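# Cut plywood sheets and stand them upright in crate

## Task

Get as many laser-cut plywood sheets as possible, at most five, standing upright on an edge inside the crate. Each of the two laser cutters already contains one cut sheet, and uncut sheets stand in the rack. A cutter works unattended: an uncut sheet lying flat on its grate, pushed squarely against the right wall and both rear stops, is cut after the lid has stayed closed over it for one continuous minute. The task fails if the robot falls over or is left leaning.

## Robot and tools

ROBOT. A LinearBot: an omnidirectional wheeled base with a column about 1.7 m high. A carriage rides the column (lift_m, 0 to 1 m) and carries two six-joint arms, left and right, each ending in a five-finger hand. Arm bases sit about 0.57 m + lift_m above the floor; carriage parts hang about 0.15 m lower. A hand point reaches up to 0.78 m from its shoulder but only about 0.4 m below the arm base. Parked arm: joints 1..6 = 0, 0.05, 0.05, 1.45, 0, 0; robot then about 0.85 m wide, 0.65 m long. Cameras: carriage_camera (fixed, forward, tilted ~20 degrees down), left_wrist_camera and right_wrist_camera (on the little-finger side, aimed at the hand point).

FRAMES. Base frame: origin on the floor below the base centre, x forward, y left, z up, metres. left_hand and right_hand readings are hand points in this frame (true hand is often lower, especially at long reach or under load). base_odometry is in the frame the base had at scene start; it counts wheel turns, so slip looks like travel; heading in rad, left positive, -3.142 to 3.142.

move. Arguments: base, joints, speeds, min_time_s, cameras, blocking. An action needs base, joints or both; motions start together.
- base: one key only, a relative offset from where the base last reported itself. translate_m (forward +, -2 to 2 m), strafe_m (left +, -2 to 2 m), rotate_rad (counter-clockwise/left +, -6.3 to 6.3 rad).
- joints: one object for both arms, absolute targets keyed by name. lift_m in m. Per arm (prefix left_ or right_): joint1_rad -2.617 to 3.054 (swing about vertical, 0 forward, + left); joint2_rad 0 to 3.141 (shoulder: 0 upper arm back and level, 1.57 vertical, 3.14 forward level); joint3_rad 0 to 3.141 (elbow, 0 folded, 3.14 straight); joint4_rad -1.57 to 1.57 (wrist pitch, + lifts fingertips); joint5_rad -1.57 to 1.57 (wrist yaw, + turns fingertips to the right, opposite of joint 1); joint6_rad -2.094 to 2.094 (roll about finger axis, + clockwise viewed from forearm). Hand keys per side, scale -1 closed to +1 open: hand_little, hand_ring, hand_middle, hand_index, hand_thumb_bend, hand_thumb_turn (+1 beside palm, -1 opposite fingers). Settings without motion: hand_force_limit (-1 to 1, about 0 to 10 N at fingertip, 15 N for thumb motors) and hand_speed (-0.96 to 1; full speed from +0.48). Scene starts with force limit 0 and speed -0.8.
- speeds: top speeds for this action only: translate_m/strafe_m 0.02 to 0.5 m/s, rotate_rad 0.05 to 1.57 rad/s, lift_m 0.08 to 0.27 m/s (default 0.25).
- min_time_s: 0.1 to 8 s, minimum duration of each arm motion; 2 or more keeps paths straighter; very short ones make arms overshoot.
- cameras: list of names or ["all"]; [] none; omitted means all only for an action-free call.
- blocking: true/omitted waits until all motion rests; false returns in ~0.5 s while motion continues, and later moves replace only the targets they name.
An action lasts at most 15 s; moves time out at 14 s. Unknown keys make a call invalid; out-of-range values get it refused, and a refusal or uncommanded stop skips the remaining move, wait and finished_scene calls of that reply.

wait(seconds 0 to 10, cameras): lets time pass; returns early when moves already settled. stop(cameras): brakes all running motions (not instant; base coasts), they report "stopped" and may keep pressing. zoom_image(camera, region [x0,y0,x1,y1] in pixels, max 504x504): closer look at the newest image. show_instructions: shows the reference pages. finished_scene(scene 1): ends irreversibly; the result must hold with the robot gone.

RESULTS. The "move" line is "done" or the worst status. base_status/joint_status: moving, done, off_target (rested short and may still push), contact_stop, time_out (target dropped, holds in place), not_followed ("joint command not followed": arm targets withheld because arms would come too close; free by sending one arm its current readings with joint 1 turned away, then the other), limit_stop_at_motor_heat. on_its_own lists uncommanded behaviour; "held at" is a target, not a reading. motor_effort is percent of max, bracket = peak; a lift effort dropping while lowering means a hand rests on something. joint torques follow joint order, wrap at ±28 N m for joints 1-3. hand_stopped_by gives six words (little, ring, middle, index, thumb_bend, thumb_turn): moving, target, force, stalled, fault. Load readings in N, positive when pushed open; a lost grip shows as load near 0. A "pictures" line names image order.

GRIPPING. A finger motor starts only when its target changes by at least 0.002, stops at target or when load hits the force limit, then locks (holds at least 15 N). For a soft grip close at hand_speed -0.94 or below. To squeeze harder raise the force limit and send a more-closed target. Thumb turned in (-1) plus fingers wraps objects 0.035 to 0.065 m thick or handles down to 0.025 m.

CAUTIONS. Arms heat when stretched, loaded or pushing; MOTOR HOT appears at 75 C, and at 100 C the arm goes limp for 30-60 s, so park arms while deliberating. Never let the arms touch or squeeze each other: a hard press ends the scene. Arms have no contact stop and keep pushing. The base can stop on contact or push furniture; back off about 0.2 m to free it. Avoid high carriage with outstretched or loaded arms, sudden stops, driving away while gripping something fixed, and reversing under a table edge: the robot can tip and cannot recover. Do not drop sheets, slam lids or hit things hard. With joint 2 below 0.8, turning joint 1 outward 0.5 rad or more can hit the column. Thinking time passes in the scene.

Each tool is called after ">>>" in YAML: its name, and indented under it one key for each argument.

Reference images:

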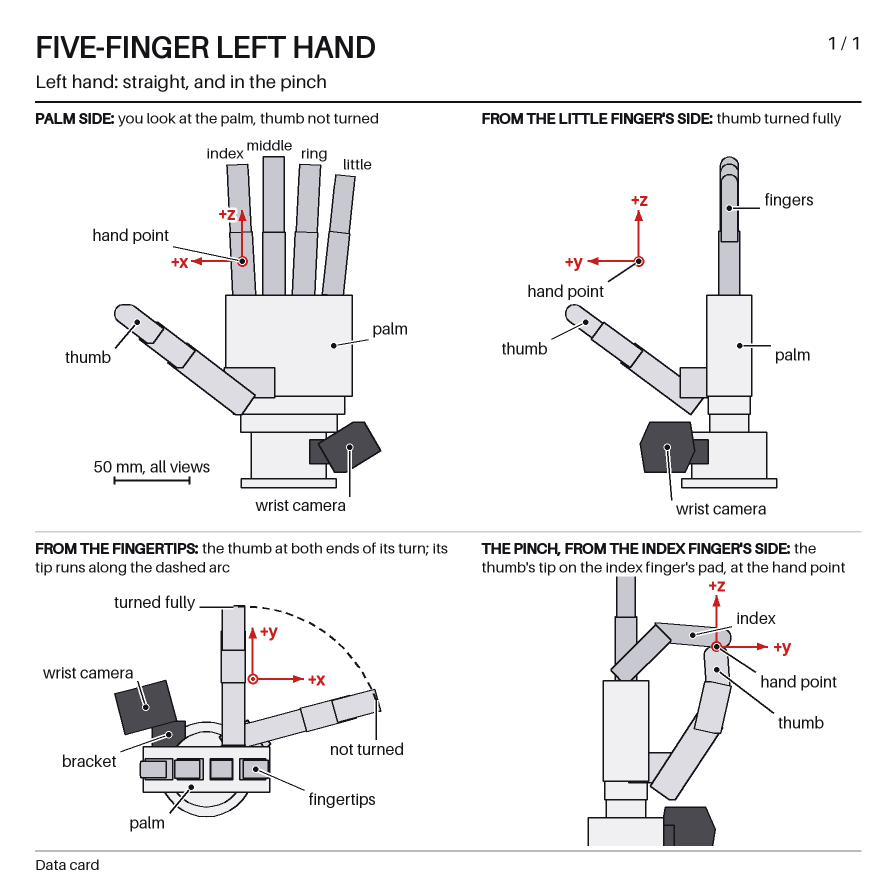

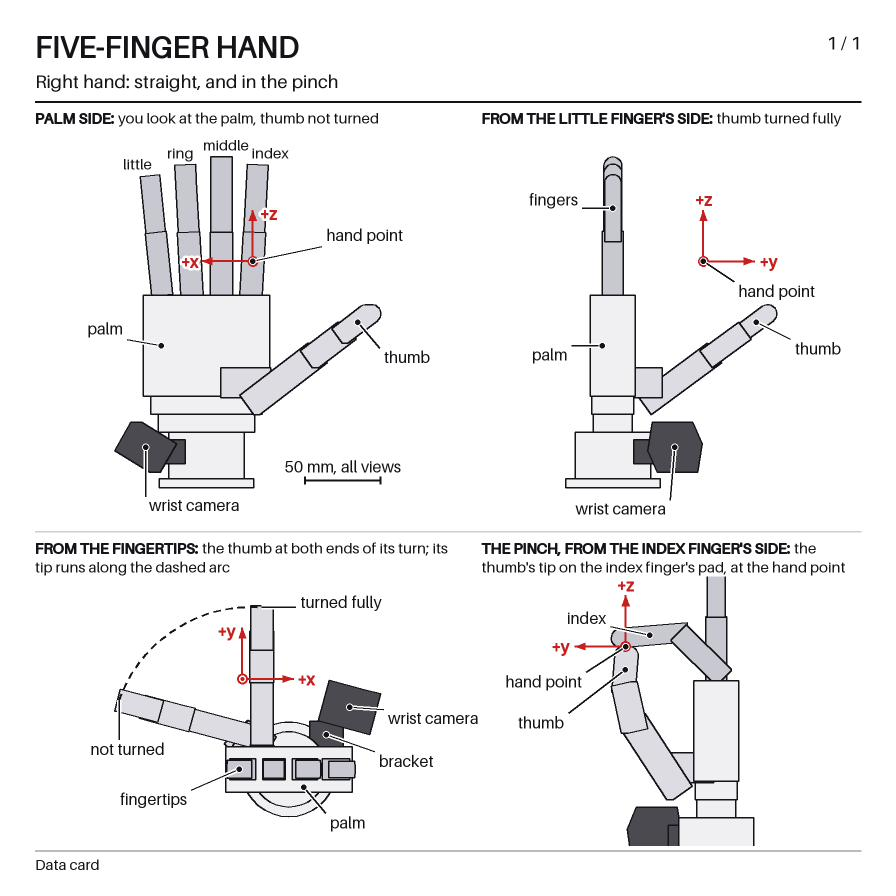

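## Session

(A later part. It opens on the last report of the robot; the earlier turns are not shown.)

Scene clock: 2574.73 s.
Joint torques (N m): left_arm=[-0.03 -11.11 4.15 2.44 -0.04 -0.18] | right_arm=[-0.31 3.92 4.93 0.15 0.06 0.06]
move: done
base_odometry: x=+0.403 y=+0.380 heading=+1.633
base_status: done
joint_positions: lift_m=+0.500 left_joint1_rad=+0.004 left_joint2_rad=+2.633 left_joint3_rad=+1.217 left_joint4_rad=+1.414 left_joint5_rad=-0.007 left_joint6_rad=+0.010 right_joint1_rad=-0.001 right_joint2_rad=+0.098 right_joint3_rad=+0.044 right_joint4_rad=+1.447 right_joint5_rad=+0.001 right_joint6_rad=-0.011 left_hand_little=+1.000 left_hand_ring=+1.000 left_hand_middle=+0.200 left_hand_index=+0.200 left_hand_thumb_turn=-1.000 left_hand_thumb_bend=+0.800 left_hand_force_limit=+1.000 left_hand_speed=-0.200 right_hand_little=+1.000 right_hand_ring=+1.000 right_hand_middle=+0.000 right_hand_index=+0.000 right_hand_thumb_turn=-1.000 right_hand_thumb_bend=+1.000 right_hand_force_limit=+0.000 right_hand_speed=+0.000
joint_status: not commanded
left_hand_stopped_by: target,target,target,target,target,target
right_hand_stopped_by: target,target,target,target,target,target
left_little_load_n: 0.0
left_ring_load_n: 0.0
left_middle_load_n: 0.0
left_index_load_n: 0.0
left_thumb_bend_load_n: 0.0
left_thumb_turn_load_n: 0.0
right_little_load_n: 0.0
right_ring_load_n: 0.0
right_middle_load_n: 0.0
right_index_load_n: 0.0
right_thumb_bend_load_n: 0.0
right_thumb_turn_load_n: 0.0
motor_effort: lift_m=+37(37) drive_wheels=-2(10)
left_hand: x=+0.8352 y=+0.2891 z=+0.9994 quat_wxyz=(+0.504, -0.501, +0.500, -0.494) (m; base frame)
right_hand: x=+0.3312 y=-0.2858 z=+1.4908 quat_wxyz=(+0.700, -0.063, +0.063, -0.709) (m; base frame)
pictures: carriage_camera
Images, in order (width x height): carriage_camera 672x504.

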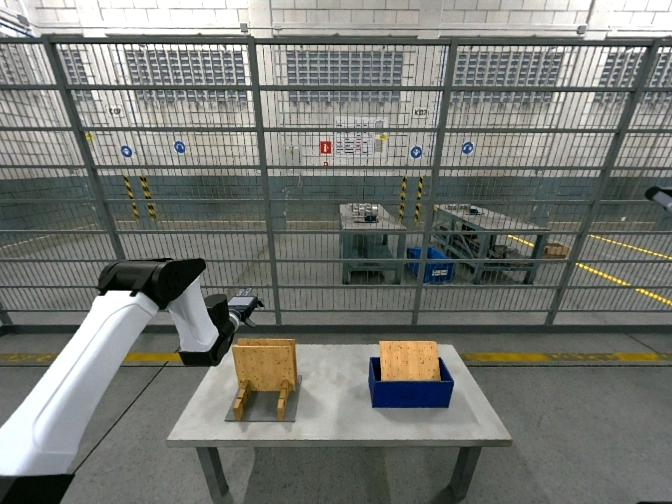

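>>> move:
  base: {"translate_m": 0.082}
  joints: {"lift_m": 0.4}
  speeds: {"translate_m": 0.15, "lift_m": 0.15}
  cameras: ["carriage_camera"]

>>> zoom_image:
  camera: "carriage_camera"
  region: [180, 280, 320, 420]

Scene clock: 2579.47 s.
Joint torques (N m): left_arm=[0.08 -11.36 4.15 2.58 -0.05 -0.18] | right_arm=[-0.29 3.86 4.93 0.14 0.06 0.06]
move: done
base_odometry: x=+0.397 y=+0.461 heading=+1.634
base_status: done
joint_positions: lift_m=+0.400 left_joint1_rad=+0.004 left_joint2_rad=+2.633 left_joint3_rad=+1.217 left_joint4_rad=+1.402 left_joint5_rad=-0.007 left_joint6_rad=+0.009 right_joint1_rad=-0.001 right_joint2_rad=+0.098 right_joint3_rad=+0.044 right_joint4_rad=+1.447 right_joint5_rad=+0.001 right_joint6_rad=-0.011 left_hand_little=+1.000 left_hand_ring=+1.000 left_hand_middle=+0.200 left_hand_index=+0.200 left_hand_thumb_turn=-1.000 left_hand_thumb_bend=+0.800 left_hand_force_limit=+1.000 left_hand_speed=-0.200 right_hand_little=+1.000 right_hand_ring=+1.000 right_hand_middle=+0.000 right_hand_index=+0.000 right_hand_thumb_turn=-1.000 right_hand_thumb_bend=+1.000 right_hand_force_limit=+0.000 right_hand_speed=+0.000
joint_status: all done
left_hand_stopped_by: target,target,target,target,target,target
right_hand_stopped_by: target,target,target,target,target,target
left_little_load_n: 0.0
left_ring_load_n: 0.0
left_middle_load_n: 0.0
left_index_load_n: 0.0
left_thumb_bend_load_n: 0.0
left_thumb_turn_load_n: 0.0
right_little_load_n: 0.0
right_ring_load_n: 0.0
right_middle_load_n: 0.0
right_index_load_n: 0.0
right_thumb_bend_load_n: 0.0
right_thumb_turn_load_n: 0.0
motor_effort: lift_m=+30(31) drive_wheels=-2(12)
left_hand: x=+0.8344 y=+0.2891 z=+0.8968 quat_wxyz=(+0.501, -0.504, +0.503, -0.491) (m; base frame)
right_hand: x=+0.3312 y=-0.2858 z=+1.3914 quat_wxyz=(+0.700, -0.063, +0.063, -0.709) (m; base frame)
pictures: carriage_camera
Images, in order (width x height): carriage_camera 672x504.

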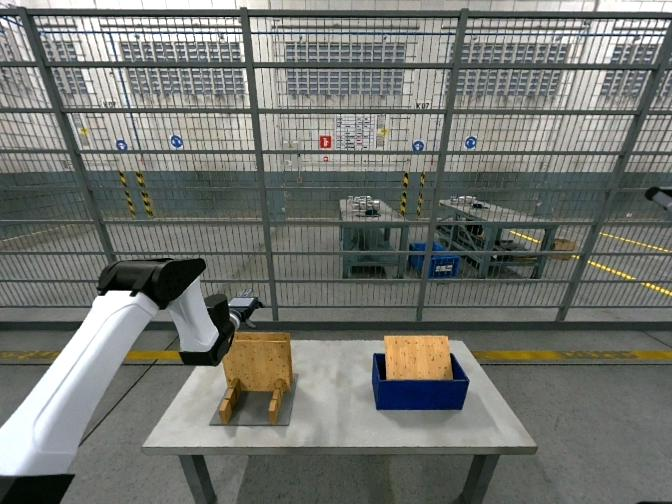

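Scaled by 3.600 from the camera's 672x504 image, which has a finer 960x720 frame.

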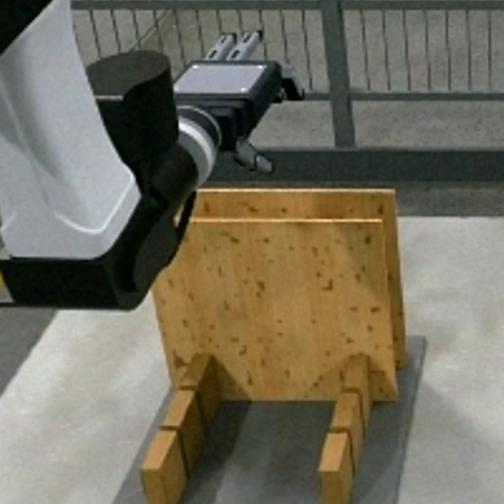

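>>> move:
  joints: {"lift_m": 0.32}
  speeds: {"lift_m": 0.12}
  cameras: ["left_wrist_camera"]

>>> move:
  joints: {"lift_m": 0.262}
  speeds: {"lift_m": 0.08}
  cameras: ["carriage_camera", "left_wrist_camera"]

Scene clock: 2610.30 s.
Joint torques (N m): left_arm=[-0.03 -11.26 4.12 2.56 -0.05 -0.18] | right_arm=[-0.29 3.96 4.93 0.14 0.07 0.06]
move: done
base_odometry: x=+0.397 y=+0.461 heading=+1.634
base_status: not commanded
joint_positions: lift_m=+0.320 left_joint1_rad=+0.004 left_joint2_rad=+2.633 left_joint3_rad=+1.217 left_joint4_rad=+1.400 left_joint5_rad=-0.007 left_joint6_rad=+0.009 right_joint1_rad=-0.001 right_joint2_rad=+0.098 right_joint3_rad=+0.044 right_joint4_rad=+1.447 right_joint5_rad=+0.001 right_joint6_rad=-0.011 left_hand_little=+1.000 left_hand_ring=+1.000 left_hand_middle=+0.200 left_hand_index=+0.200 left_hand_thumb_turn=-1.000 left_hand_thumb_bend=+0.800 left_hand_force_limit=+1.000 left_hand_speed=-0.200 right_hand_little=+1.000 right_hand_ring=+1.000 right_hand_middle=+0.000 right_hand_index=+0.000 right_hand_thumb_turn=-1.000 right_hand_thumb_bend=+1.000 right_hand_force_limit=+0.000 right_hand_speed=+0.000
joint_status: all done
left_hand_stopped_by: target,target,target,target,target,target
right_hand_stopped_by: target,target,target,target,target,target
left_little_load_n: 0.0
left_ring_load_n: -0.5
left_middle_load_n: 0.0
left_index_load_n: 0.0
left_thumb_bend_load_n: 0.0
left_thumb_turn_load_n: 0.0
right_little_load_n: 0.0
right_ring_load_n: 0.0
right_middle_load_n: 0.0
right_index_load_n: 0.0
right_thumb_bend_load_n: 0.0
right_thumb_turn_load_n: 0.0
motor_effort: lift_m=+30(31) drive_wheels=-2(4)
left_hand: x=+0.8344 y=+0.2891 z=+0.8164 quat_wxyz=(+0.501, -0.504, +0.504, -0.491) (m; base frame)
right_hand: x=+0.3312 y=-0.2858 z=+1.3114 quat_wxyz=(+0.700, -0.063, +0.063, -0.709) (m; base frame)
pictures: left_wrist_camera
Images, in order (width x height): left_wrist_camera 672x504.

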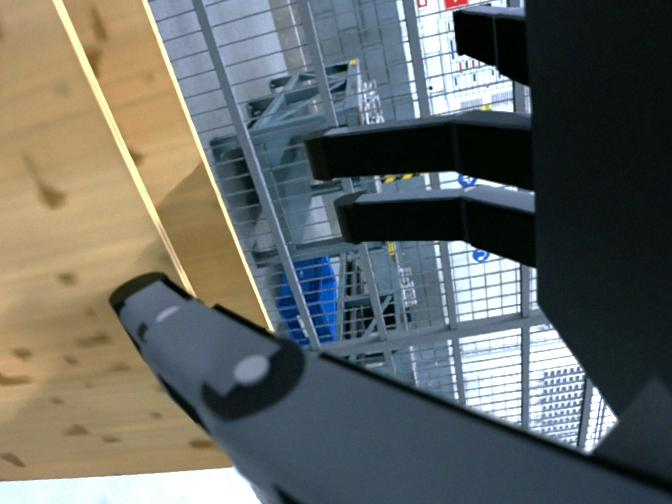

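Scene clock: 2611.43 s.
Joint torques (N m): left_arm=[0.02 -11.19 4.15 2.59 -0.05 -0.18] | right_arm=[-0.31 4.01 4.93 0.14 0.07 0.06]
move: done
base_odometry: x=+0.397 y=+0.461 heading=+1.634
base_status: not commanded
joint_positions: lift_m=+0.262 left_joint1_rad=+0.004 left_joint2_rad=+2.633 left_joint3_rad=+1.217 left_joint4_rad=+1.400 left_joint5_rad=-0.007 left_joint6_rad=+0.009 right_joint1_rad=-0.001 right_joint2_rad=+0.098 right_joint3_rad=+0.044 right_joint4_rad=+1.447 right_joint5_rad=+0.001 right_joint6_rad=-0.011 left_hand_little=+1.000 left_hand_ring=+1.000 left_hand_middle=+0.200 left_hand_index=+0.200 left_hand_thumb_turn=-1.000 left_hand_thumb_bend=+0.800 left_hand_force_limit=+1.000 left_hand_speed=-0.200 right_hand_little=+1.000 right_hand_ring=+1.000 right_hand_middle=+0.000 right_hand_index=+0.000 right_hand_thumb_turn=-1.000 right_hand_thumb_bend=+1.000 right_hand_force_limit=+0.000 right_hand_speed=+0.000
joint_status: all done
left_hand_stopped_by: target,target,target,target,target,target
right_hand_stopped_by: target,target,target,target,target,target
left_little_load_n: 0.0
left_ring_load_n: 0.0
left_middle_load_n: 0.0
left_index_load_n: 0.0
left_thumb_bend_load_n: 0.0
left_thumb_turn_load_n: 0.0
right_little_load_n: 0.0
right_ring_load_n: 0.0
right_middle_load_n: 0.0
right_index_load_n: 0.0
right_thumb_bend_load_n: 0.0
right_thumb_turn_load_n: 0.0
motor_effort: lift_m=+30(31) drive_wheels=+4(4)
left_hand: x=+0.8343 y=+0.2891 z=+0.7584 quat_wxyz=(+0.501, -0.504, +0.504, -0.491) (m; base frame)
right_hand: x=+0.3312 y=-0.2858 z=+1.2534 quat_wxyz=(+0.700, -0.063, +0.063, -0.709) (m; base frame)
pictures: carriage_camera, left_wrist_camera
Images, in order (width x height): carriage_camera 672x504, left_wrist_camera 672x504.

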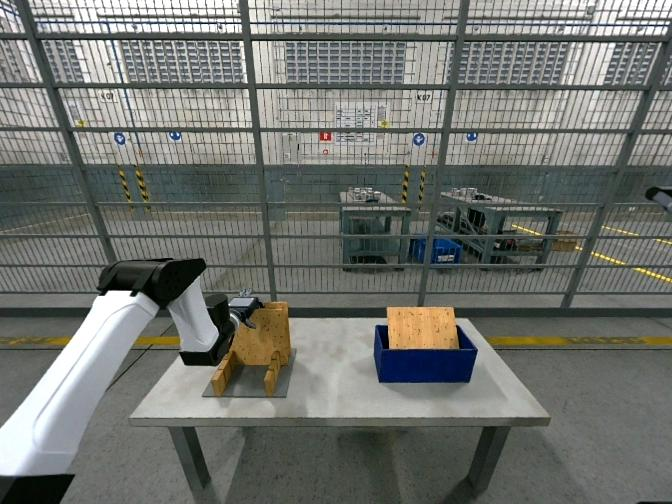

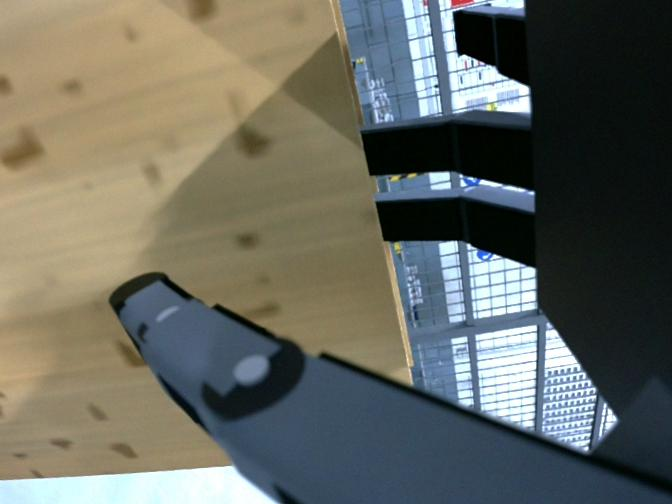

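>>> move:
  joints: {"left_hand_speed": 0, "left_hand_force_limit": 0.2, "left_hand_index": 0, "left_hand_middle": 0, "left_hand_thumb_bend": 0}

>>> move:
  base: {"translate_m": 0.008}
  speeds: {"translate_m": 0.05}

>>> move:
  joints: {"left_hand_speed": -0.85, "left_hand_index": -0.6, "left_hand_middle": -0.6}

>>> move:
  joints: {"left_hand_speed": -0.75, "left_hand_force_limit": 1, "left_hand_index": -0.5, "left_hand_middle": -0.5, "left_hand_thumb_bend": -0.1}
  cameras: ["left_wrist_camera"]

Scene clock: 2617.40 s.
Joint torques (N m): left_arm=[-0.01 -11.19 4.15 2.58 -0.04 -0.18] | right_arm=[-0.31 3.95 4.93 0.15 0.06 0.06]
move: done
base_odometry: x=+0.397 y=+0.461 heading=+1.634
base_status: not commanded
joint_positions: lift_m=+0.262 left_joint1_rad=+0.004 left_joint2_rad=+2.633 left_joint3_rad=+1.217 left_joint4_rad=+1.400 left_joint5_rad=-0.007 left_joint6_rad=+0.009 right_joint1_rad=-0.001 right_joint2_rad=+0.098 right_joint3_rad=+0.044 right_joint4_rad=+1.447 right_joint5_rad=+0.001 right_joint6_rad=-0.011 left_hand_little=+1.000 left_hand_ring=+1.000 left_hand_middle=+0.000 left_hand_index=+0.000 left_hand_thumb_turn=-1.000 left_hand_thumb_bend=+0.000 left_hand_force_limit=+0.200 left_hand_speed=+0.000 right_hand_little=+1.000 right_hand_ring=+1.000 right_hand_middle=+0.000 right_hand_index=+0.000 right_hand_thumb_turn=-1.000 right_hand_thumb_bend=+1.000 right_hand_force_limit=+0.000 right_hand_speed=+0.000
joint_status: all done
left_hand_stopped_by: target,target,target,target,target,target
right_hand_stopped_by: target,target,target,target,target,target
left_little_load_n: 0.0
left_ring_load_n: 0.0
left_middle_load_n: 0.0
left_index_load_n: 0.0
left_thumb_bend_load_n: 0.0
left_thumb_turn_load_n: 0.0
right_little_load_n: 0.0
right_ring_load_n: 0.0
right_middle_load_n: -0.5
right_index_load_n: 0.0
right_thumb_bend_load_n: 0.0
right_thumb_turn_load_n: 0.0
motor_effort: lift_m=+30(30) drive_wheels=+4(4)
left_hand: x=+0.8343 y=+0.2891 z=+0.7584 quat_wxyz=(+0.501, -0.504, +0.504, -0.491) (m; base frame)
right_hand: x=+0.3312 y=-0.2858 z=+1.2534 quat_wxyz=(+0.700, -0.063, +0.063, -0.709) (m; base frame)
pictures: none

Scene clock: 2618.10 s.
Joint torques (N m): left_arm=[-0.01 -11.25 4.25 2.6 -0.05 -0.18] | right_arm=[-0.31 3.88 4.93 0.14 0.06 0.06]
move: done
base_odometry: x=+0.397 y=+0.469 heading=+1.634
base_status: done
joint_positions: lift_m=+0.262 left_joint1_rad=+0.004 left_joint2_rad=+2.633 left_joint3_rad=+1.217 left_joint4_rad=+1.400 left_joint5_rad=-0.007 left_joint6_rad=+0.009 right_joint1_rad=-0.001 right_joint2_rad=+0.098 right_joint3_rad=+0.044 right_joint4_rad=+1.448 right_joint5_rad=+0.001 right_joint6_rad=-0.011 left_hand_little=+1.000 left_hand_ring=+1.000 left_hand_middle=+0.000 left_hand_index=+0.000 left_hand_thumb_turn=-1.000 left_hand_thumb_bend=+0.000 left_hand_force_limit=+0.200 left_hand_speed=+0.000 right_hand_little=+1.000 right_hand_ring=+1.000 right_hand_middle=+0.000 right_hand_index=+0.000 right_hand_thumb_turn=-1.000 right_hand_thumb_bend=+1.000 right_hand_force_limit=+0.000 right_hand_speed=+0.000
joint_status: not commanded
left_hand_stopped_by: target,target,target,target,target,target
right_hand_stopped_by: target,target,target,target,target,target
left_little_load_n: 0.0
left_ring_load_n: 0.0
left_middle_load_n: 0.5
left_index_load_n: 0.0
left_thumb_bend_load_n: 0.0
left_thumb_turn_load_n: 0.0
right_little_load_n: 0.0
right_ring_load_n: 0.0
right_middle_load_n: 0.0
right_index_load_n: 0.0
right_thumb_bend_load_n: 0.0
right_thumb_turn_load_n: 0.0
motor_effort: lift_m=+30(30) drive_wheels=+4(12)
left_hand: x=+0.8343 y=+0.2891 z=+0.7584 quat_wxyz=(+0.501, -0.504, +0.504, -0.491) (m; base frame)
right_hand: x=+0.3311 y=-0.2858 z=+1.2535 quat_wxyz=(+0.700, -0.063, +0.062, -0.709) (m; base frame)
pictures: none

Scene clock: 2619.77 s.
Joint torques (N m): left_arm=[-0.01 -11.21 4.15 2.58 -0.05 -0.18] | right_arm=[-0.29 3.95 4.93 0.15 0.07 0.06]
move: off_target
base_odometry: x=+0.397 y=+0.469 heading=+1.634
base_status: not commanded
joint_positions: lift_m=+0.262 left_joint1_rad=+0.004 left_joint2_rad=+2.633 left_joint3_rad=+1.217 left_joint4_rad=+1.400 left_joint5_rad=-0.007 left_joint6_rad=+0.009 right_joint1_rad=-0.001 right_joint2_rad=+0.098 right_joint3_rad=+0.044 right_joint4_rad=+1.448 right_joint5_rad=+0.001 right_joint6_rad=-0.011 left_hand_little=+1.000 left_hand_ring=+1.000 left_hand_middle=-0.177 left_hand_index=-0.176 left_hand_thumb_turn=-1.000 left_hand_thumb_bend=+0.000 left_hand_force_limit=+0.200 left_hand_speed=-0.850 right_hand_little=+1.000 right_hand_ring=+1.000 right_hand_middle=+0.000 right_hand_index=+0.000 right_hand_thumb_turn=-1.000 right_hand_thumb_bend=+1.000 right_hand_force_limit=+0.000 right_hand_speed=+0.000
joint_status: left_hand_middle off_target (ended at -0.177, target -0.600); left_hand_index off_target (ended at -0.176, target -0.600); the others done
left_hand_stopped_by: target,target,force,force,target,target
right_hand_stopped_by: target,target,target,target,target,target
left_little_load_n: 0.0
left_ring_load_n: 0.0
left_middle_load_n: 6.5
left_index_load_n: 7.5
left_thumb_bend_load_n: 1.5
left_thumb_turn_load_n: 0.0
right_little_load_n: 0.0
right_ring_load_n: 0.0
right_middle_load_n: 0.0
right_index_load_n: 0.0
right_thumb_bend_load_n: 0.0
right_thumb_turn_load_n: 0.0
motor_effort: lift_m=+30(30) drive_wheels=-1(4)
left_hand: x=+0.8343 y=+0.2891 z=+0.7584 quat_wxyz=(+0.501, -0.504, +0.504, -0.491) (m; base frame)
right_hand: x=+0.3311 y=-0.2858 z=+1.2535 quat_wxyz=(+0.700, -0.063, +0.062, -0.709) (m; base frame)
pictures: none

Scene clock: 2620.30 s.
Joint torques (N m): left_arm=[-0.01 -11.19 4.15 2.58 -0.04 -0.15] | right_arm=[-0.31 3.95 4.93 0.15 0.07 0.06]
move: off_target
base_odometry: x=+0.397 y=+0.469 heading=+1.634
base_status: not commanded
joint_positions: lift_m=+0.262 left_joint1_rad=+0.004 left_joint2_rad=+2.633 left_joint3_rad=+1.217 left_joint4_rad=+1.400 left_joint5_rad=-0.007 left_joint6_rad=+0.007 right_joint1_rad=-0.001 right_joint2_rad=+0.098 right_joint3_rad=+0.044 right_joint4_rad=+1.448 right_joint5_rad=+0.001 right_joint6_rad=-0.011 left_hand_little=+1.000 left_hand_ring=+1.000 left_hand_middle=-0.187 left_hand_index=-0.186 left_hand_thumb_turn=-1.000 left_hand_thumb_bend=-0.040 left_hand_force_limit=+1.000 left_hand_speed=-0.750 right_hand_little=+1.000 right_hand_ring=+1.000 right_hand_middle=+0.000 right_hand_index=+0.000 right_hand_thumb_turn=-1.000 right_hand_thumb_bend=+1.000 right_hand_force_limit=+0.000 right_hand_speed=+0.000
joint_status: left_hand_middle off_target (ended at -0.187, target -0.500); left_hand_index off_target (ended at -0.186, target -0.500); left_hand_thumb_bend off_target (ended at -0.040, target -0.100); the others done
left_hand_stopped_by: target,target,force,force,force,target
right_hand_stopped_by: target,target,target,target,target,target
left_little_load_n: 0.0
left_ring_load_n: 0.0
left_middle_load_n: 12.0
left_index_load_n: 12.0
left_thumb_bend_load_n: 15.0
left_thumb_turn_load_n: 0.5
right_little_load_n: 0.0
right_ring_load_n: 0.0
right_middle_load_n: 0.0
right_index_load_n: 0.0
right_thumb_bend_load_n: 0.0
right_thumb_turn_load_n: 0.0
motor_effort: lift_m=+30(30) drive_wheels=-1(1)
left_hand: x=+0.8343 y=+0.2890 z=+0.7584 quat_wxyz=(+0.500, -0.505, +0.503, -0.491) (m; base frame)
right_hand: x=+0.3311 y=-0.2858 z=+1.2535 quat_wxyz=(+0.700, -0.063, +0.062, -0.709) (m; base frame)
pictures: left_wrist_camera
Images, in order (width x height): left_wrist_camera 672x504.

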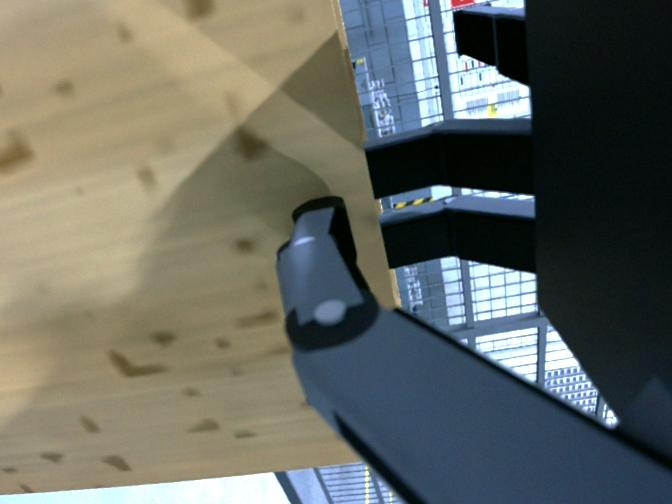

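>>> move:
  joints: {"lift_m": 0.36}
  speeds: {"lift_m": 0.08}

>>> move:
  joints: {"lift_m": 0.6, "left_hand_index": -0.6, "left_hand_middle": -0.6, "left_hand_thumb_bend": -0.2}
  speeds: {"lift_m": 0.2}
  cameras: ["carriage_camera"]

>>> move:
  base: {"translate_m": -0.5}
  speeds: {"translate_m": 0.35}

>>> move:
  base: {"rotate_rad": -1.585}
  joints: {"left_joint1_rad": 0.03, "left_joint2_rad": 2.43, "left_joint3_rad": 1.676, "left_joint4_rad": 1.47, "left_joint5_rad": 0.03, "left_joint6_rad": -0.04}
  speeds: {"rotate_rad": 0.5}
  min_time_s: 3
  cameras: ["carriage_camera"]

Scene clock: 2627.33 s.
Joint torques (N m): left_arm=[-0.02 -11.14 4.15 2.85 -0.06 -0.13] | right_arm=[-0.31 3.96 4.93 0.14 0.07 0.06]
move: done
base_odometry: x=+0.397 y=+0.469 heading=+1.634
base_status: not commanded
joint_positions: lift_m=+0.360 left_joint1_rad=+0.004 left_joint2_rad=+2.633 left_joint3_rad=+1.217 left_joint4_rad=+1.376 left_joint5_rad=-0.006 left_joint6_rad=+0.005 right_joint1_rad=-0.001 right_joint2_rad=+0.098 right_joint3_rad=+0.044 right_joint4_rad=+1.448 right_joint5_rad=+0.001 right_joint6_rad=-0.011 left_hand_little=+1.000 left_hand_ring=+1.000 left_hand_middle=-0.187 left_hand_index=-0.186 left_hand_thumb_turn=-1.000 left_hand_thumb_bend=-0.040 left_hand_force_limit=+1.000 left_hand_speed=-0.750 right_hand_little=+1.000 right_hand_ring=+1.000 right_hand_middle=+0.000 right_hand_index=+0.000 right_hand_thumb_turn=-1.000 right_hand_thumb_bend=+1.000 right_hand_force_limit=+0.000 right_hand_speed=+0.000
joint_status: all done
left_hand_stopped_by: target,target,force,force,force,target
right_hand_stopped_by: target,target,target,target,target,target
left_little_load_n: 0.0
left_ring_load_n: 0.0
left_middle_load_n: 10.5
left_index_load_n: 8.0
left_thumb_bend_load_n: 11.0
left_thumb_turn_load_n: 0.5
right_little_load_n: 0.0
right_ring_load_n: 0.0
right_middle_load_n: 0.0
right_index_load_n: 0.0
right_thumb_bend_load_n: 0.0
right_thumb_turn_load_n: 0.0
motor_effort: lift_m=+37(43) drive_wheels=-1(4)
left_hand: x=+0.8327 y=+0.2885 z=+0.8495 quat_wxyz=(+0.493, -0.511, +0.509, -0.486) (m; base frame)
right_hand: x=+0.3311 y=-0.2858 z=+1.3508 quat_wxyz=(+0.700, -0.063, +0.062, -0.709) (m; base frame)
pictures: none

Scene clock: 2629.00 s.
Joint torques (N m): left_arm=[0.01 -11.22 4.14 2.91 -0.06 -0.15] | right_arm=[-0.29 3.9 4.93 0.15 0.06 0.06]
move: off_target
base_odometry: x=+0.397 y=+0.469 heading=+1.634
base_status: not commanded
joint_positions: lift_m=+0.600 left_joint1_rad=+0.004 left_joint2_rad=+2.633 left_joint3_rad=+1.217 left_joint4_rad=+1.372 left_joint5_rad=-0.006 left_joint6_rad=+0.005 right_joint1_rad=-0.001 right_joint2_rad=+0.098 right_joint3_rad=+0.044 right_joint4_rad=+1.448 right_joint5_rad=+0.001 right_joint6_rad=-0.011 left_hand_little=+1.000 left_hand_ring=+1.000 left_hand_middle=-0.187 left_hand_index=-0.195 left_hand_thumb_turn=-1.000 left_hand_thumb_bend=-0.054 left_hand_force_limit=+1.000 left_hand_speed=-0.750 right_hand_little=+1.000 right_hand_ring=+1.000 right_hand_middle=+0.000 right_hand_index=+0.000 right_hand_thumb_turn=-1.000 right_hand_thumb_bend=+1.000 right_hand_force_limit=+0.000 right_hand_speed=+0.000
joint_status: left_hand_middle off_target (ended at -0.187, target -0.600); left_hand_index off_target (ended at -0.195, target -0.600); left_hand_thumb_bend off_target (ended at -0.054, target -0.200); the others done
left_hand_stopped_by: target,target,force,force,force,target
right_hand_stopped_by: target,target,target,target,target,target
left_little_load_n: 0.0
left_ring_load_n: 0.0
left_middle_load_n: 11.5
left_index_load_n: 11.0
left_thumb_bend_load_n: 13.5
left_thumb_turn_load_n: 0.5
right_little_load_n: 0.0
right_ring_load_n: 0.0
right_middle_load_n: 0.0
right_index_load_n: 0.0
right_thumb_bend_load_n: 0.0
right_thumb_turn_load_n: 0.0
motor_effort: lift_m=+36(44) drive_wheels=+4(4)
left_hand: x=+0.8324 y=+0.2885 z=+1.0884 quat_wxyz=(+0.492, -0.512, +0.510, -0.485) (m; base frame)
right_hand: x=+0.3311 y=-0.2858 z=+1.5909 quat_wxyz=(+0.700, -0.063, +0.062, -0.709) (m; base frame)
pictures: carriage_camera
Images, in order (width x height): carriage_camera 672x504.

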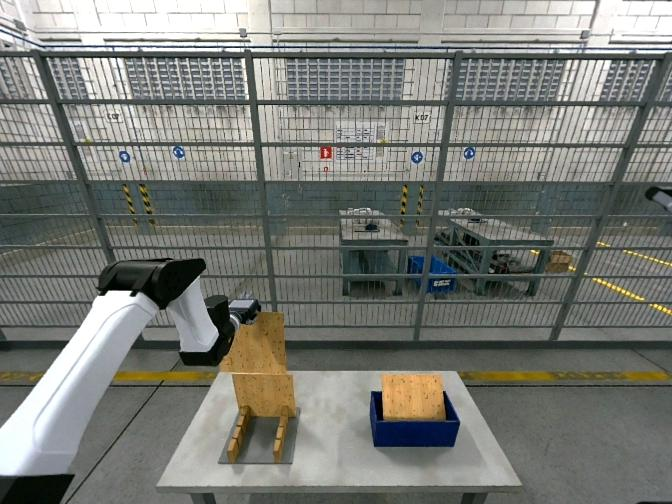

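Scene clock: 2632.13 s.
Joint torques (N m): left_arm=[-0.01 -11.28 4.15 2.89 -0.06 -0.12] | right_arm=[-0.31 3.95 4.93 0.1 0.06 0.06]
move: done
base_odometry: x=+0.428 y=-0.030 heading=+1.634
base_status: done
joint_positions: lift_m=+0.600 left_joint1_rad=+0.004 left_joint2_rad=+2.633 left_joint3_rad=+1.217 left_joint4_rad=+1.372 left_joint5_rad=-0.006 left_joint6_rad=+0.005 right_joint1_rad=-0.001 right_joint2_rad=+0.098 right_joint3_rad=+0.044 right_joint4_rad=+1.450 right_joint5_rad=+0.001 right_joint6_rad=-0.011 left_hand_little=+1.000 left_hand_ring=+1.000 left_hand_middle=-0.187 left_hand_index=-0.195 left_hand_thumb_turn=-1.000 left_hand_thumb_bend=-0.054 left_hand_force_limit=+1.000 left_hand_speed=-0.750 right_hand_little=+1.000 right_hand_ring=+1.000 right_hand_middle=+0.000 right_hand_index=+0.000 right_hand_thumb_turn=-1.000 right_hand_thumb_bend=+1.000 right_hand_force_limit=+0.000 right_hand_speed=+0.000
joint_status: not commanded
left_hand_stopped_by: target,target,force,force,force,target
right_hand_stopped_by: target,target,target,target,target,target
left_little_load_n: 0.0
left_ring_load_n: 0.0
left_middle_load_n: 11.5
left_index_load_n: 11.0
left_thumb_bend_load_n: 13.5
left_thumb_turn_load_n: 0.5
right_little_load_n: 0.0
right_ring_load_n: -0.5
right_middle_load_n: 0.0
right_index_load_n: 0.0
right_thumb_bend_load_n: 0.0
right_thumb_turn_load_n: 0.0
motor_effort: lift_m=+36(36) drive_wheels=+0(13)
left_hand: x=+0.8324 y=+0.2885 z=+1.0884 quat_wxyz=(+0.492, -0.512, +0.510, -0.485) (m; base frame)
right_hand: x=+0.3304 y=-0.2858 z=+1.5912 quat_wxyz=(+0.700, -0.062, +0.061, -0.709) (m; base frame)
pictures: none

Scene clock: 2636.23 s.
Joint torques (N m): left_arm=[0.77 -16.87 9.25 2.78 -0.12 -0.14] | right_arm=[-0.31 3.95 4.93 0.12 0.07 0.06]
move: off_target
base_odometry: x=+0.428 y=-0.030 heading=+0.049
base_status: done
joint_positions: lift_m=+0.600 left_joint1_rad=+0.025 left_joint2_rad=+2.492 left_joint3_rad=+1.637 left_joint4_rad=+1.405 left_joint5_rad=+0.029 left_joint6_rad=-0.034 right_joint1_rad=-0.001 right_joint2_rad=+0.098 right_joint3_rad=+0.044 right_joint4_rad=+1.449 right_joint5_rad=+0.001 right_joint6_rad=-0.011 left_hand_little=+1.000 left_hand_ring=+1.000 left_hand_middle=-0.187 left_hand_index=-0.195 left_hand_thumb_turn=-1.000 left_hand_thumb_bend=-0.054 left_hand_force_limit=+1.000 left_hand_speed=-0.750 right_hand_little=+1.000 right_hand_ring=+1.000 right_hand_middle=+0.000 right_hand_index=+0.000 right_hand_thumb_turn=-1.000 right_hand_thumb_bend=+1.000 right_hand_force_limit=+0.000 right_hand_speed=+0.000
joint_status: left_joint4_rad off_target (ended at +1.405, target +1.470); the others done
left_hand_stopped_by: target,target,force,force,force,target
right_hand_stopped_by: target,target,target,target,target,target
left_little_load_n: 0.0
left_ring_load_n: 0.0
left_middle_load_n: 10.5
left_index_load_n: 11.0
left_thumb_bend_load_n: 13.5
left_thumb_turn_load_n: 0.5
right_little_load_n: 0.0
right_ring_load_n: 0.0
right_middle_load_n: 0.0
right_index_load_n: 0.0
right_thumb_bend_load_n: 0.0
right_thumb_turn_load_n: 0.0
motor_effort: lift_m=+36(36) drive_wheels=+5(9)
left_hand: x=+0.9149 y=+0.2946 z=+1.3684 quat_wxyz=(+0.609, -0.347, +0.344, -0.625) (m; base frame)
right_hand: x=+0.3306 y=-0.2858 z=+1.5911 quat_wxyz=(+0.700, -0.062, +0.062, -0.709) (m; base frame)
pictures: carriage_camera
Images, in order (width x height): carriage_camera 672x504.

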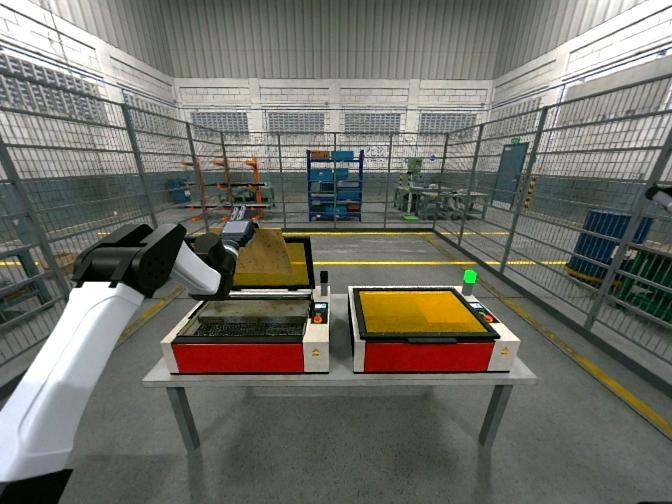

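>>> zoom_image:
  camera: "carriage_camera"
  region: [150, 270, 350, 400]

Scaled by 2.520 from the camera's 672x504 image, which has a finer 960x720 frame.

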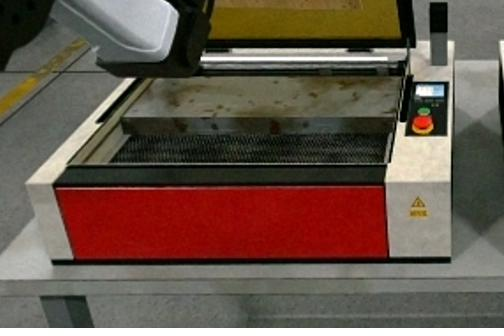

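>>> move:
  base: {"translate_m": 0.23}
  joints: {"lift_m": 0.5, "left_joint1_rad": 0.015, "left_joint5_rad": 0.015}
  speeds: {"translate_m": 0.2}
  cameras: ["carriage_camera"]

>>> zoom_image:
  camera: "carriage_camera"
  region: [170, 270, 350, 400]

Scene clock: 2648.00 s.
Joint torques (N m): left_arm=[0.02 -14.71 8.39 2.52 -0.22 -0.14] | right_arm=[-0.29 3.97 4.93 0.11 0.06 0.06]
move: done
base_odometry: x=+0.658 y=-0.019 heading=+0.049
base_status: done
joint_positions: lift_m=+0.500 left_joint1_rad=+0.019 left_joint2_rad=+2.469 left_joint3_rad=+1.647 left_joint4_rad=+1.421 left_joint5_rad=+0.024 left_joint6_rad=-0.034 right_joint1_rad=-0.001 right_joint2_rad=+0.098 right_joint3_rad=+0.044 right_joint4_rad=+1.450 right_joint5_rad=+0.001 right_joint6_rad=-0.011 left_hand_little=+1.000 left_hand_ring=+1.000 left_hand_middle=-0.187 left_hand_index=-0.195 left_hand_thumb_turn=-1.000 left_hand_thumb_bend=-0.054 left_hand_force_limit=+1.000 left_hand_speed=-0.750 right_hand_little=+1.000 right_hand_ring=+1.000 right_hand_middle=+0.000 right_hand_index=+0.000 right_hand_thumb_turn=-1.000 right_hand_thumb_bend=+1.000 right_hand_force_limit=+0.000 right_hand_speed=+0.000
joint_status: all done
left_hand_stopped_by: target,target,force,force,force,target
right_hand_stopped_by: target,target,target,target,target,target
left_little_load_n: 0.0
left_ring_load_n: 0.0
left_middle_load_n: 10.5
left_index_load_n: 11.0
left_thumb_bend_load_n: 13.0
left_thumb_turn_load_n: 0.5
right_little_load_n: 0.0
right_ring_load_n: 0.0
right_middle_load_n: -0.5
right_index_load_n: 0.0
right_thumb_bend_load_n: 0.0
right_thumb_turn_load_n: 0.0
motor_effort: lift_m=+30(31) drive_wheels=-4(12)
left_hand: x=+0.9111 y=+0.2909 z=+1.2937 quat_wxyz=(+0.616, -0.331, +0.329, -0.634) (m; base frame)
right_hand: x=+0.3304 y=-0.2858 z=+1.4917 quat_wxyz=(+0.700, -0.062, +0.061, -0.709) (m; base frame)
pictures: carriage_camera
Images, in order (width x height): carriage_camera 672x504.

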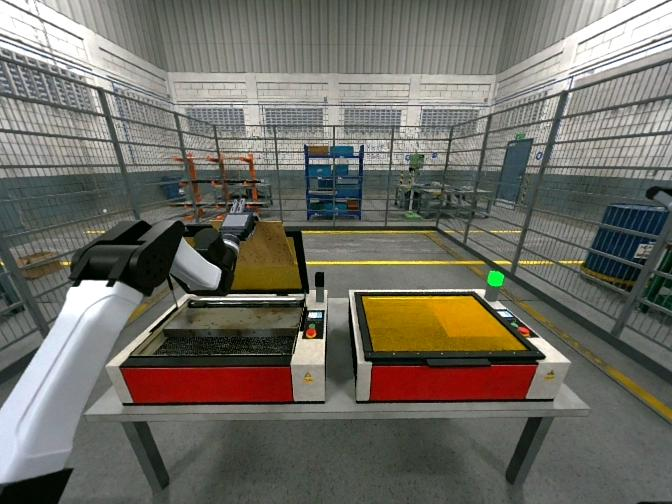

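Scaled by 2.800 from the camera's 672x504 image, which has a finer 960x720 frame.

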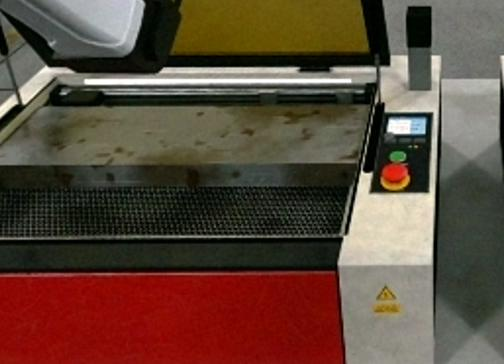

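>>> move:
  base: {"translate_m": 0.018}
  joints: {"lift_m": 0.45, "left_joint1_rad": 0.03, "left_joint5_rad": 0.03}
  speeds: {"translate_m": 0.1}

>>> move:
  base: {"translate_m": 0.1}
  joints: {"lift_m": 0.245}
  speeds: {"translate_m": 0.1, "lift_m": 0.2}
  cameras: ["carriage_camera"]

>>> zoom_image:
  camera: "carriage_camera"
  region: [140, 250, 360, 410]

Scene clock: 2657.10 s.
Joint torques (N m): left_arm=[0.65 -14.49 8.36 2.57 -0.07 -0.14] | right_arm=[-0.31 3.95 4.92 0.15 0.06 0.06]
move: done
base_odometry: x=+0.676 y=-0.018 heading=+0.048
base_status: done
joint_positions: lift_m=+0.450 left_joint1_rad=+0.025 left_joint2_rad=+2.466 left_joint3_rad=+1.648 left_joint4_rad=+1.418 left_joint5_rad=+0.024 left_joint6_rad=-0.034 right_joint1_rad=-0.001 right_joint2_rad=+0.098 right_joint3_rad=+0.044 right_joint4_rad=+1.447 right_joint5_rad=+0.001 right_joint6_rad=-0.011 left_hand_little=+1.000 left_hand_ring=+1.000 left_hand_middle=-0.187 left_hand_index=-0.195 left_hand_thumb_turn=-1.000 left_hand_thumb_bend=-0.054 left_hand_force_limit=+1.000 left_hand_speed=-0.750 right_hand_little=+1.000 right_hand_ring=+1.000 right_hand_middle=+0.000 right_hand_index=+0.000 right_hand_thumb_turn=-1.000 right_hand_thumb_bend=+1.000 right_hand_force_limit=+0.000 right_hand_speed=+0.000
joint_status: all done
left_hand_stopped_by: target,target,force,force,force,target
right_hand_stopped_by: target,target,target,target,target,target
left_little_load_n: 0.0
left_ring_load_n: 0.0
left_middle_load_n: 10.0
left_index_load_n: 11.0
left_thumb_bend_load_n: 13.5
left_thumb_turn_load_n: 0.5
right_little_load_n: 0.0
right_ring_load_n: 0.0
right_middle_load_n: 0.0
right_index_load_n: 0.0
right_thumb_bend_load_n: 0.0
right_thumb_turn_load_n: 0.0
motor_effort: lift_m=+30(31) drive_wheels=+6(13)
left_hand: x=+0.9112 y=+0.2957 z=+1.2450 quat_wxyz=(+0.619, -0.332, +0.328, -0.632) (m; base frame)
right_hand: x=+0.3312 y=-0.2858 z=+1.4414 quat_wxyz=(+0.700, -0.063, +0.063, -0.709) (m; base frame)
pictures: none

Scene clock: 2658.80 s.
Joint torques (N m): left_arm=[0.58 -14.46 8.34 2.54 -0.07 -0.15] | right_arm=[-0.31 3.92 4.93 0.14 0.07 0.06]
move: done
base_odometry: x=+0.776 y=-0.013 heading=+0.047
base_status: done
joint_positions: lift_m=+0.245 left_joint1_rad=+0.026 left_joint2_rad=+2.464 left_joint3_rad=+1.648 left_joint4_rad=+1.417 left_joint5_rad=+0.024 left_joint6_rad=-0.034 right_joint1_rad=-0.001 right_joint2_rad=+0.098 right_joint3_rad=+0.044 right_joint4_rad=+1.449 right_joint5_rad=+0.001 right_joint6_rad=-0.011 left_hand_little=+1.000 left_hand_ring=+1.000 left_hand_middle=-0.187 left_hand_index=-0.195 left_hand_thumb_turn=-1.000 left_hand_thumb_bend=-0.054 left_hand_force_limit=+1.000 left_hand_speed=-0.750 right_hand_little=+1.000 right_hand_ring=+1.000 right_hand_middle=+0.000 right_hand_index=+0.000 right_hand_thumb_turn=-1.000 right_hand_thumb_bend=+1.000 right_hand_force_limit=+0.000 right_hand_speed=+0.000
joint_status: all done
left_hand_stopped_by: target,target,force,force,force,target
right_hand_stopped_by: target,target,target,target,target,target
left_little_load_n: 0.0
left_ring_load_n: 0.0
left_middle_load_n: 10.5
left_index_load_n: 11.0
left_thumb_bend_load_n: 13.0
left_thumb_turn_load_n: 0.0
right_little_load_n: 0.0
right_ring_load_n: 0.0
right_middle_load_n: 0.0
right_index_load_n: 0.0
right_thumb_bend_load_n: 0.0
right_thumb_turn_load_n: 0.0
motor_effort: lift_m=+30(31) drive_wheels=-3(15)
left_hand: x=+0.9111 y=+0.2962 z=+1.0411 quat_wxyz=(+0.619, -0.332, +0.327, -0.632) (m; base frame)
right_hand: x=+0.3308 y=-0.2858 z=+1.2365 quat_wxyz=(+0.700, -0.062, +0.062, -0.709) (m; base frame)
pictures: carriage_camera
Images, in order (width x height): carriage_camera 672x504.

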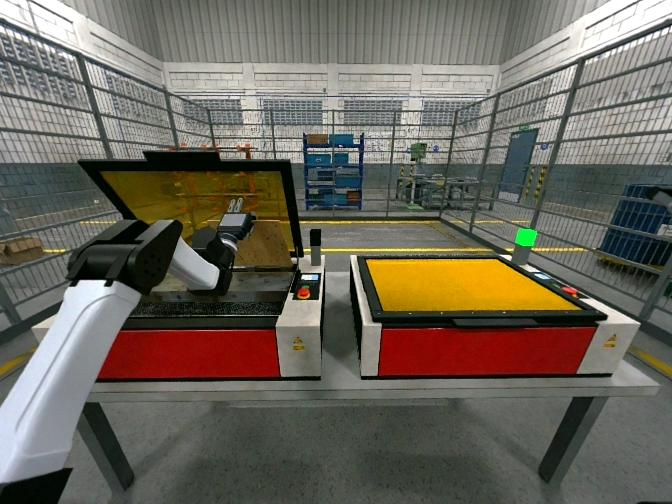

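Scaled by 2.291 from the camera's 672x504 image, which has a finer 960x720 frame.

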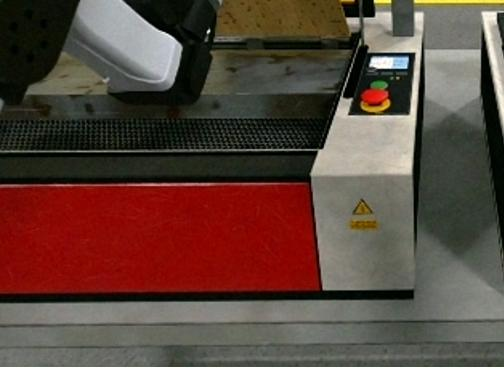

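>>> move:
  base: {"translate_m": 0.025}
  joints: {"lift_m": 0.21}
  speeds: {"translate_m": 0.05, "lift_m": 0.08}
  cameras: []

>>> move:
  base: {"translate_m": 0.012}
  joints: {"lift_m": 0.197}
  speeds: {"translate_m": 0.04, "lift_m": 0.08}
  cameras: ["carriage_camera"]

>>> zoom_image:
  camera: "carriage_camera"
  region: [140, 200, 360, 360]

Scene clock: 2664.57 s.
Joint torques (N m): left_arm=[0.4 -14.5 8.34 2.56 -0.07 -0.15] | right_arm=[-0.31 3.95 4.93 0.12 0.06 0.06]
move: done
base_odometry: x=+0.801 y=-0.012 heading=+0.047
base_status: done
joint_positions: lift_m=+0.210 left_joint1_rad=+0.026 left_joint2_rad=+2.464 left_joint3_rad=+1.648 left_joint4_rad=+1.417 left_joint5_rad=+0.024 left_joint6_rad=-0.034 right_joint1_rad=-0.001 right_joint2_rad=+0.098 right_joint3_rad=+0.044 right_joint4_rad=+1.449 right_joint5_rad=+0.001 right_joint6_rad=-0.011 left_hand_little=+1.000 left_hand_ring=+1.000 left_hand_middle=-0.187 left_hand_index=-0.195 left_hand_thumb_turn=-1.000 left_hand_thumb_bend=-0.054 left_hand_force_limit=+1.000 left_hand_speed=-0.750 right_hand_little=+1.000 right_hand_ring=+1.000 right_hand_middle=+0.000 right_hand_index=+0.000 right_hand_thumb_turn=-1.000 right_hand_thumb_bend=+1.000 right_hand_force_limit=+0.000 right_hand_speed=+0.000
joint_status: all done
left_hand_stopped_by: target,target,force,force,force,target
right_hand_stopped_by: target,target,target,target,target,target
left_little_load_n: 0.0
left_ring_load_n: 0.0
left_middle_load_n: 10.0
left_index_load_n: 11.5
left_thumb_bend_load_n: 13.0
left_thumb_turn_load_n: 0.5
right_little_load_n: 0.0
right_ring_load_n: 0.0
right_middle_load_n: 0.0
right_index_load_n: 0.0
right_thumb_bend_load_n: 0.0
right_thumb_turn_load_n: 0.0
motor_effort: lift_m=+30(31) drive_wheels=-3(15)
left_hand: x=+0.9111 y=+0.2962 z=+1.0062 quat_wxyz=(+0.619, -0.332, +0.327, -0.632) (m; base frame)
right_hand: x=+0.3307 y=-0.2858 z=+1.2016 quat_wxyz=(+0.700, -0.062, +0.062, -0.709) (m; base frame)
pictures: none
No camera images: "cameras" was empty.

Scene clock: 2665.43 s.
Joint torques (N m): left_arm=[0.47 -14.39 8.35 2.7 -0.06 -0.13] | right_arm=[-0.29 3.99 4.93 0.14 0.07 0.06]
move: done
base_odometry: x=+0.813 y=-0.012 heading=+0.046
base_status: done
joint_positions: lift_m=+0.197 left_joint1_rad=+0.028 left_joint2_rad=+2.464 left_joint3_rad=+1.648 left_joint4_rad=+1.411 left_joint5_rad=+0.024 left_joint6_rad=-0.034 right_joint1_rad=-0.001 right_joint2_rad=+0.098 right_joint3_rad=+0.044 right_joint4_rad=+1.448 right_joint5_rad=+0.001 right_joint6_rad=-0.011 left_hand_little=+1.000 left_hand_ring=+1.000 left_hand_middle=-0.187 left_hand_index=-0.194 left_hand_thumb_turn=-1.000 left_hand_thumb_bend=-0.054 left_hand_force_limit=+1.000 left_hand_speed=-0.750 right_hand_little=+1.000 right_hand_ring=+1.000 right_hand_middle=+0.000 right_hand_index=+0.000 right_hand_thumb_turn=-1.000 right_hand_thumb_bend=+1.000 right_hand_force_limit=+0.000 right_hand_speed=+0.000
joint_status: all done
left_hand_stopped_by: target,target,force,force,force,target
right_hand_stopped_by: target,target,target,target,target,target
left_little_load_n: 0.0
left_ring_load_n: 0.0
left_middle_load_n: 11.5
left_index_load_n: 14.0
left_thumb_bend_load_n: 12.5
left_thumb_turn_load_n: 0.0
right_little_load_n: 0.0
right_ring_load_n: 0.0
right_middle_load_n: 0.0
right_index_load_n: 0.0
right_thumb_bend_load_n: 0.0
right_thumb_turn_load_n: 0.0
motor_effort: lift_m=+30(31) drive_wheels=+5(14)
left_hand: x=+0.9118 y=+0.2974 z=+0.9916 quat_wxyz=(+0.619, -0.334, +0.329, -0.630) (m; base frame)
right_hand: x=+0.3310 y=-0.2858 z=+1.1885 quat_wxyz=(+0.700, -0.062, +0.062, -0.709) (m; base frame)
pictures: carriage_camera
Images, in order (width x height): carriage_camera 672x504.

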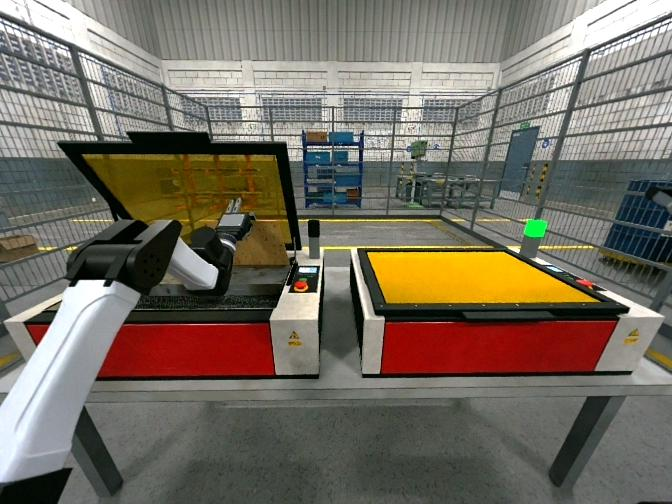

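Scaled by 2.291 from the camera's 672x504 image, which has a finer 960x720 frame.

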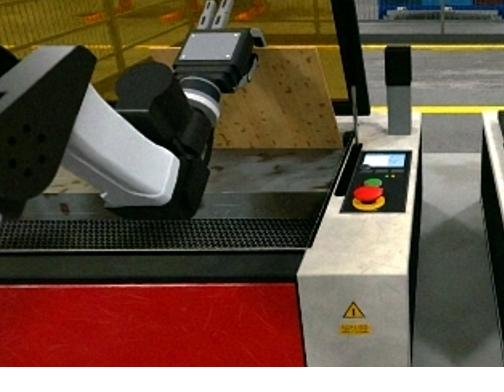

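>>> move:
  joints: {"lift_m": 0.182}
  speeds: {"lift_m": 0.08}
  cameras: ["carriage_camera"]

>>> zoom_image:
  camera: "carriage_camera"
  region: [140, 200, 360, 360]

Scene clock: 2667.83 s.
Joint torques (N m): left_arm=[0.49 -14.42 8.34 2.57 0.05 -0.15] | right_arm=[-0.31 3.88 4.93 0.14 0.06 0.06]
move: done
base_odometry: x=+0.813 y=-0.012 heading=+0.046
base_status: not commanded
joint_positions: lift_m=+0.182 left_joint1_rad=+0.028 left_joint2_rad=+2.464 left_joint3_rad=+1.648 left_joint4_rad=+1.416 left_joint5_rad=+0.014 left_joint6_rad=-0.034 right_joint1_rad=-0.001 right_joint2_rad=+0.098 right_joint3_rad=+0.044 right_joint4_rad=+1.448 right_joint5_rad=+0.001 right_joint6_rad=-0.011 left_hand_little=+1.000 left_hand_ring=+1.000 left_hand_middle=-0.187 left_hand_index=-0.194 left_hand_thumb_turn=-1.000 left_hand_thumb_bend=-0.054 left_hand_force_limit=+1.000 left_hand_speed=-0.750 right_hand_little=+1.000 right_hand_ring=+1.000 right_hand_middle=+0.000 right_hand_index=+0.000 right_hand_thumb_turn=-1.000 right_hand_thumb_bend=+1.000 right_hand_force_limit=+0.000 right_hand_speed=+0.000
joint_status: all done
left_hand_stopped_by: target,target,force,force,force,target
right_hand_stopped_by: target,target,target,target,target,target
left_little_load_n: 0.0
left_ring_load_n: 0.0
left_middle_load_n: 9.0
left_index_load_n: 16.5
left_thumb_bend_load_n: 11.5
left_thumb_turn_load_n: 0.5
right_little_load_n: 0.0
right_ring_load_n: 0.0
right_middle_load_n: -0.5
right_index_load_n: 0.0
right_thumb_bend_load_n: 0.0
right_thumb_turn_load_n: 0.0
motor_effort: lift_m=+30(30) drive_wheels=+5(5)
left_hand: x=+0.9115 y=+0.2993 z=+0.9783 quat_wxyz=(+0.621, -0.336, +0.324, -0.630) (m; base frame)
right_hand: x=+0.3310 y=-0.2858 z=+1.1735 quat_wxyz=(+0.700, -0.062, +0.062, -0.709) (m; base frame)
pictures: carriage_camera
Images, in order (width x height): carriage_camera 672x504.

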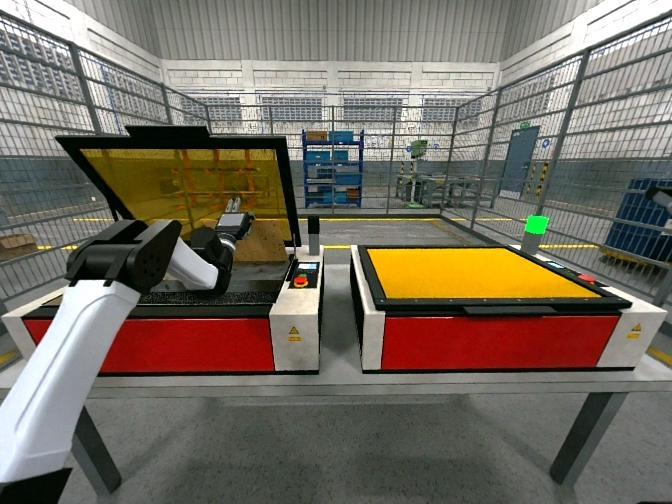

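Scaled by 2.291 from the camera's 672x504 image, which has a finer 960x720 frame.

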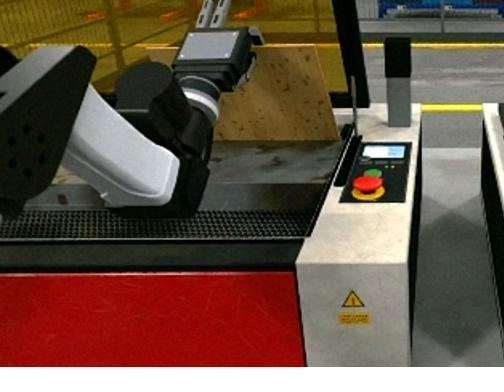

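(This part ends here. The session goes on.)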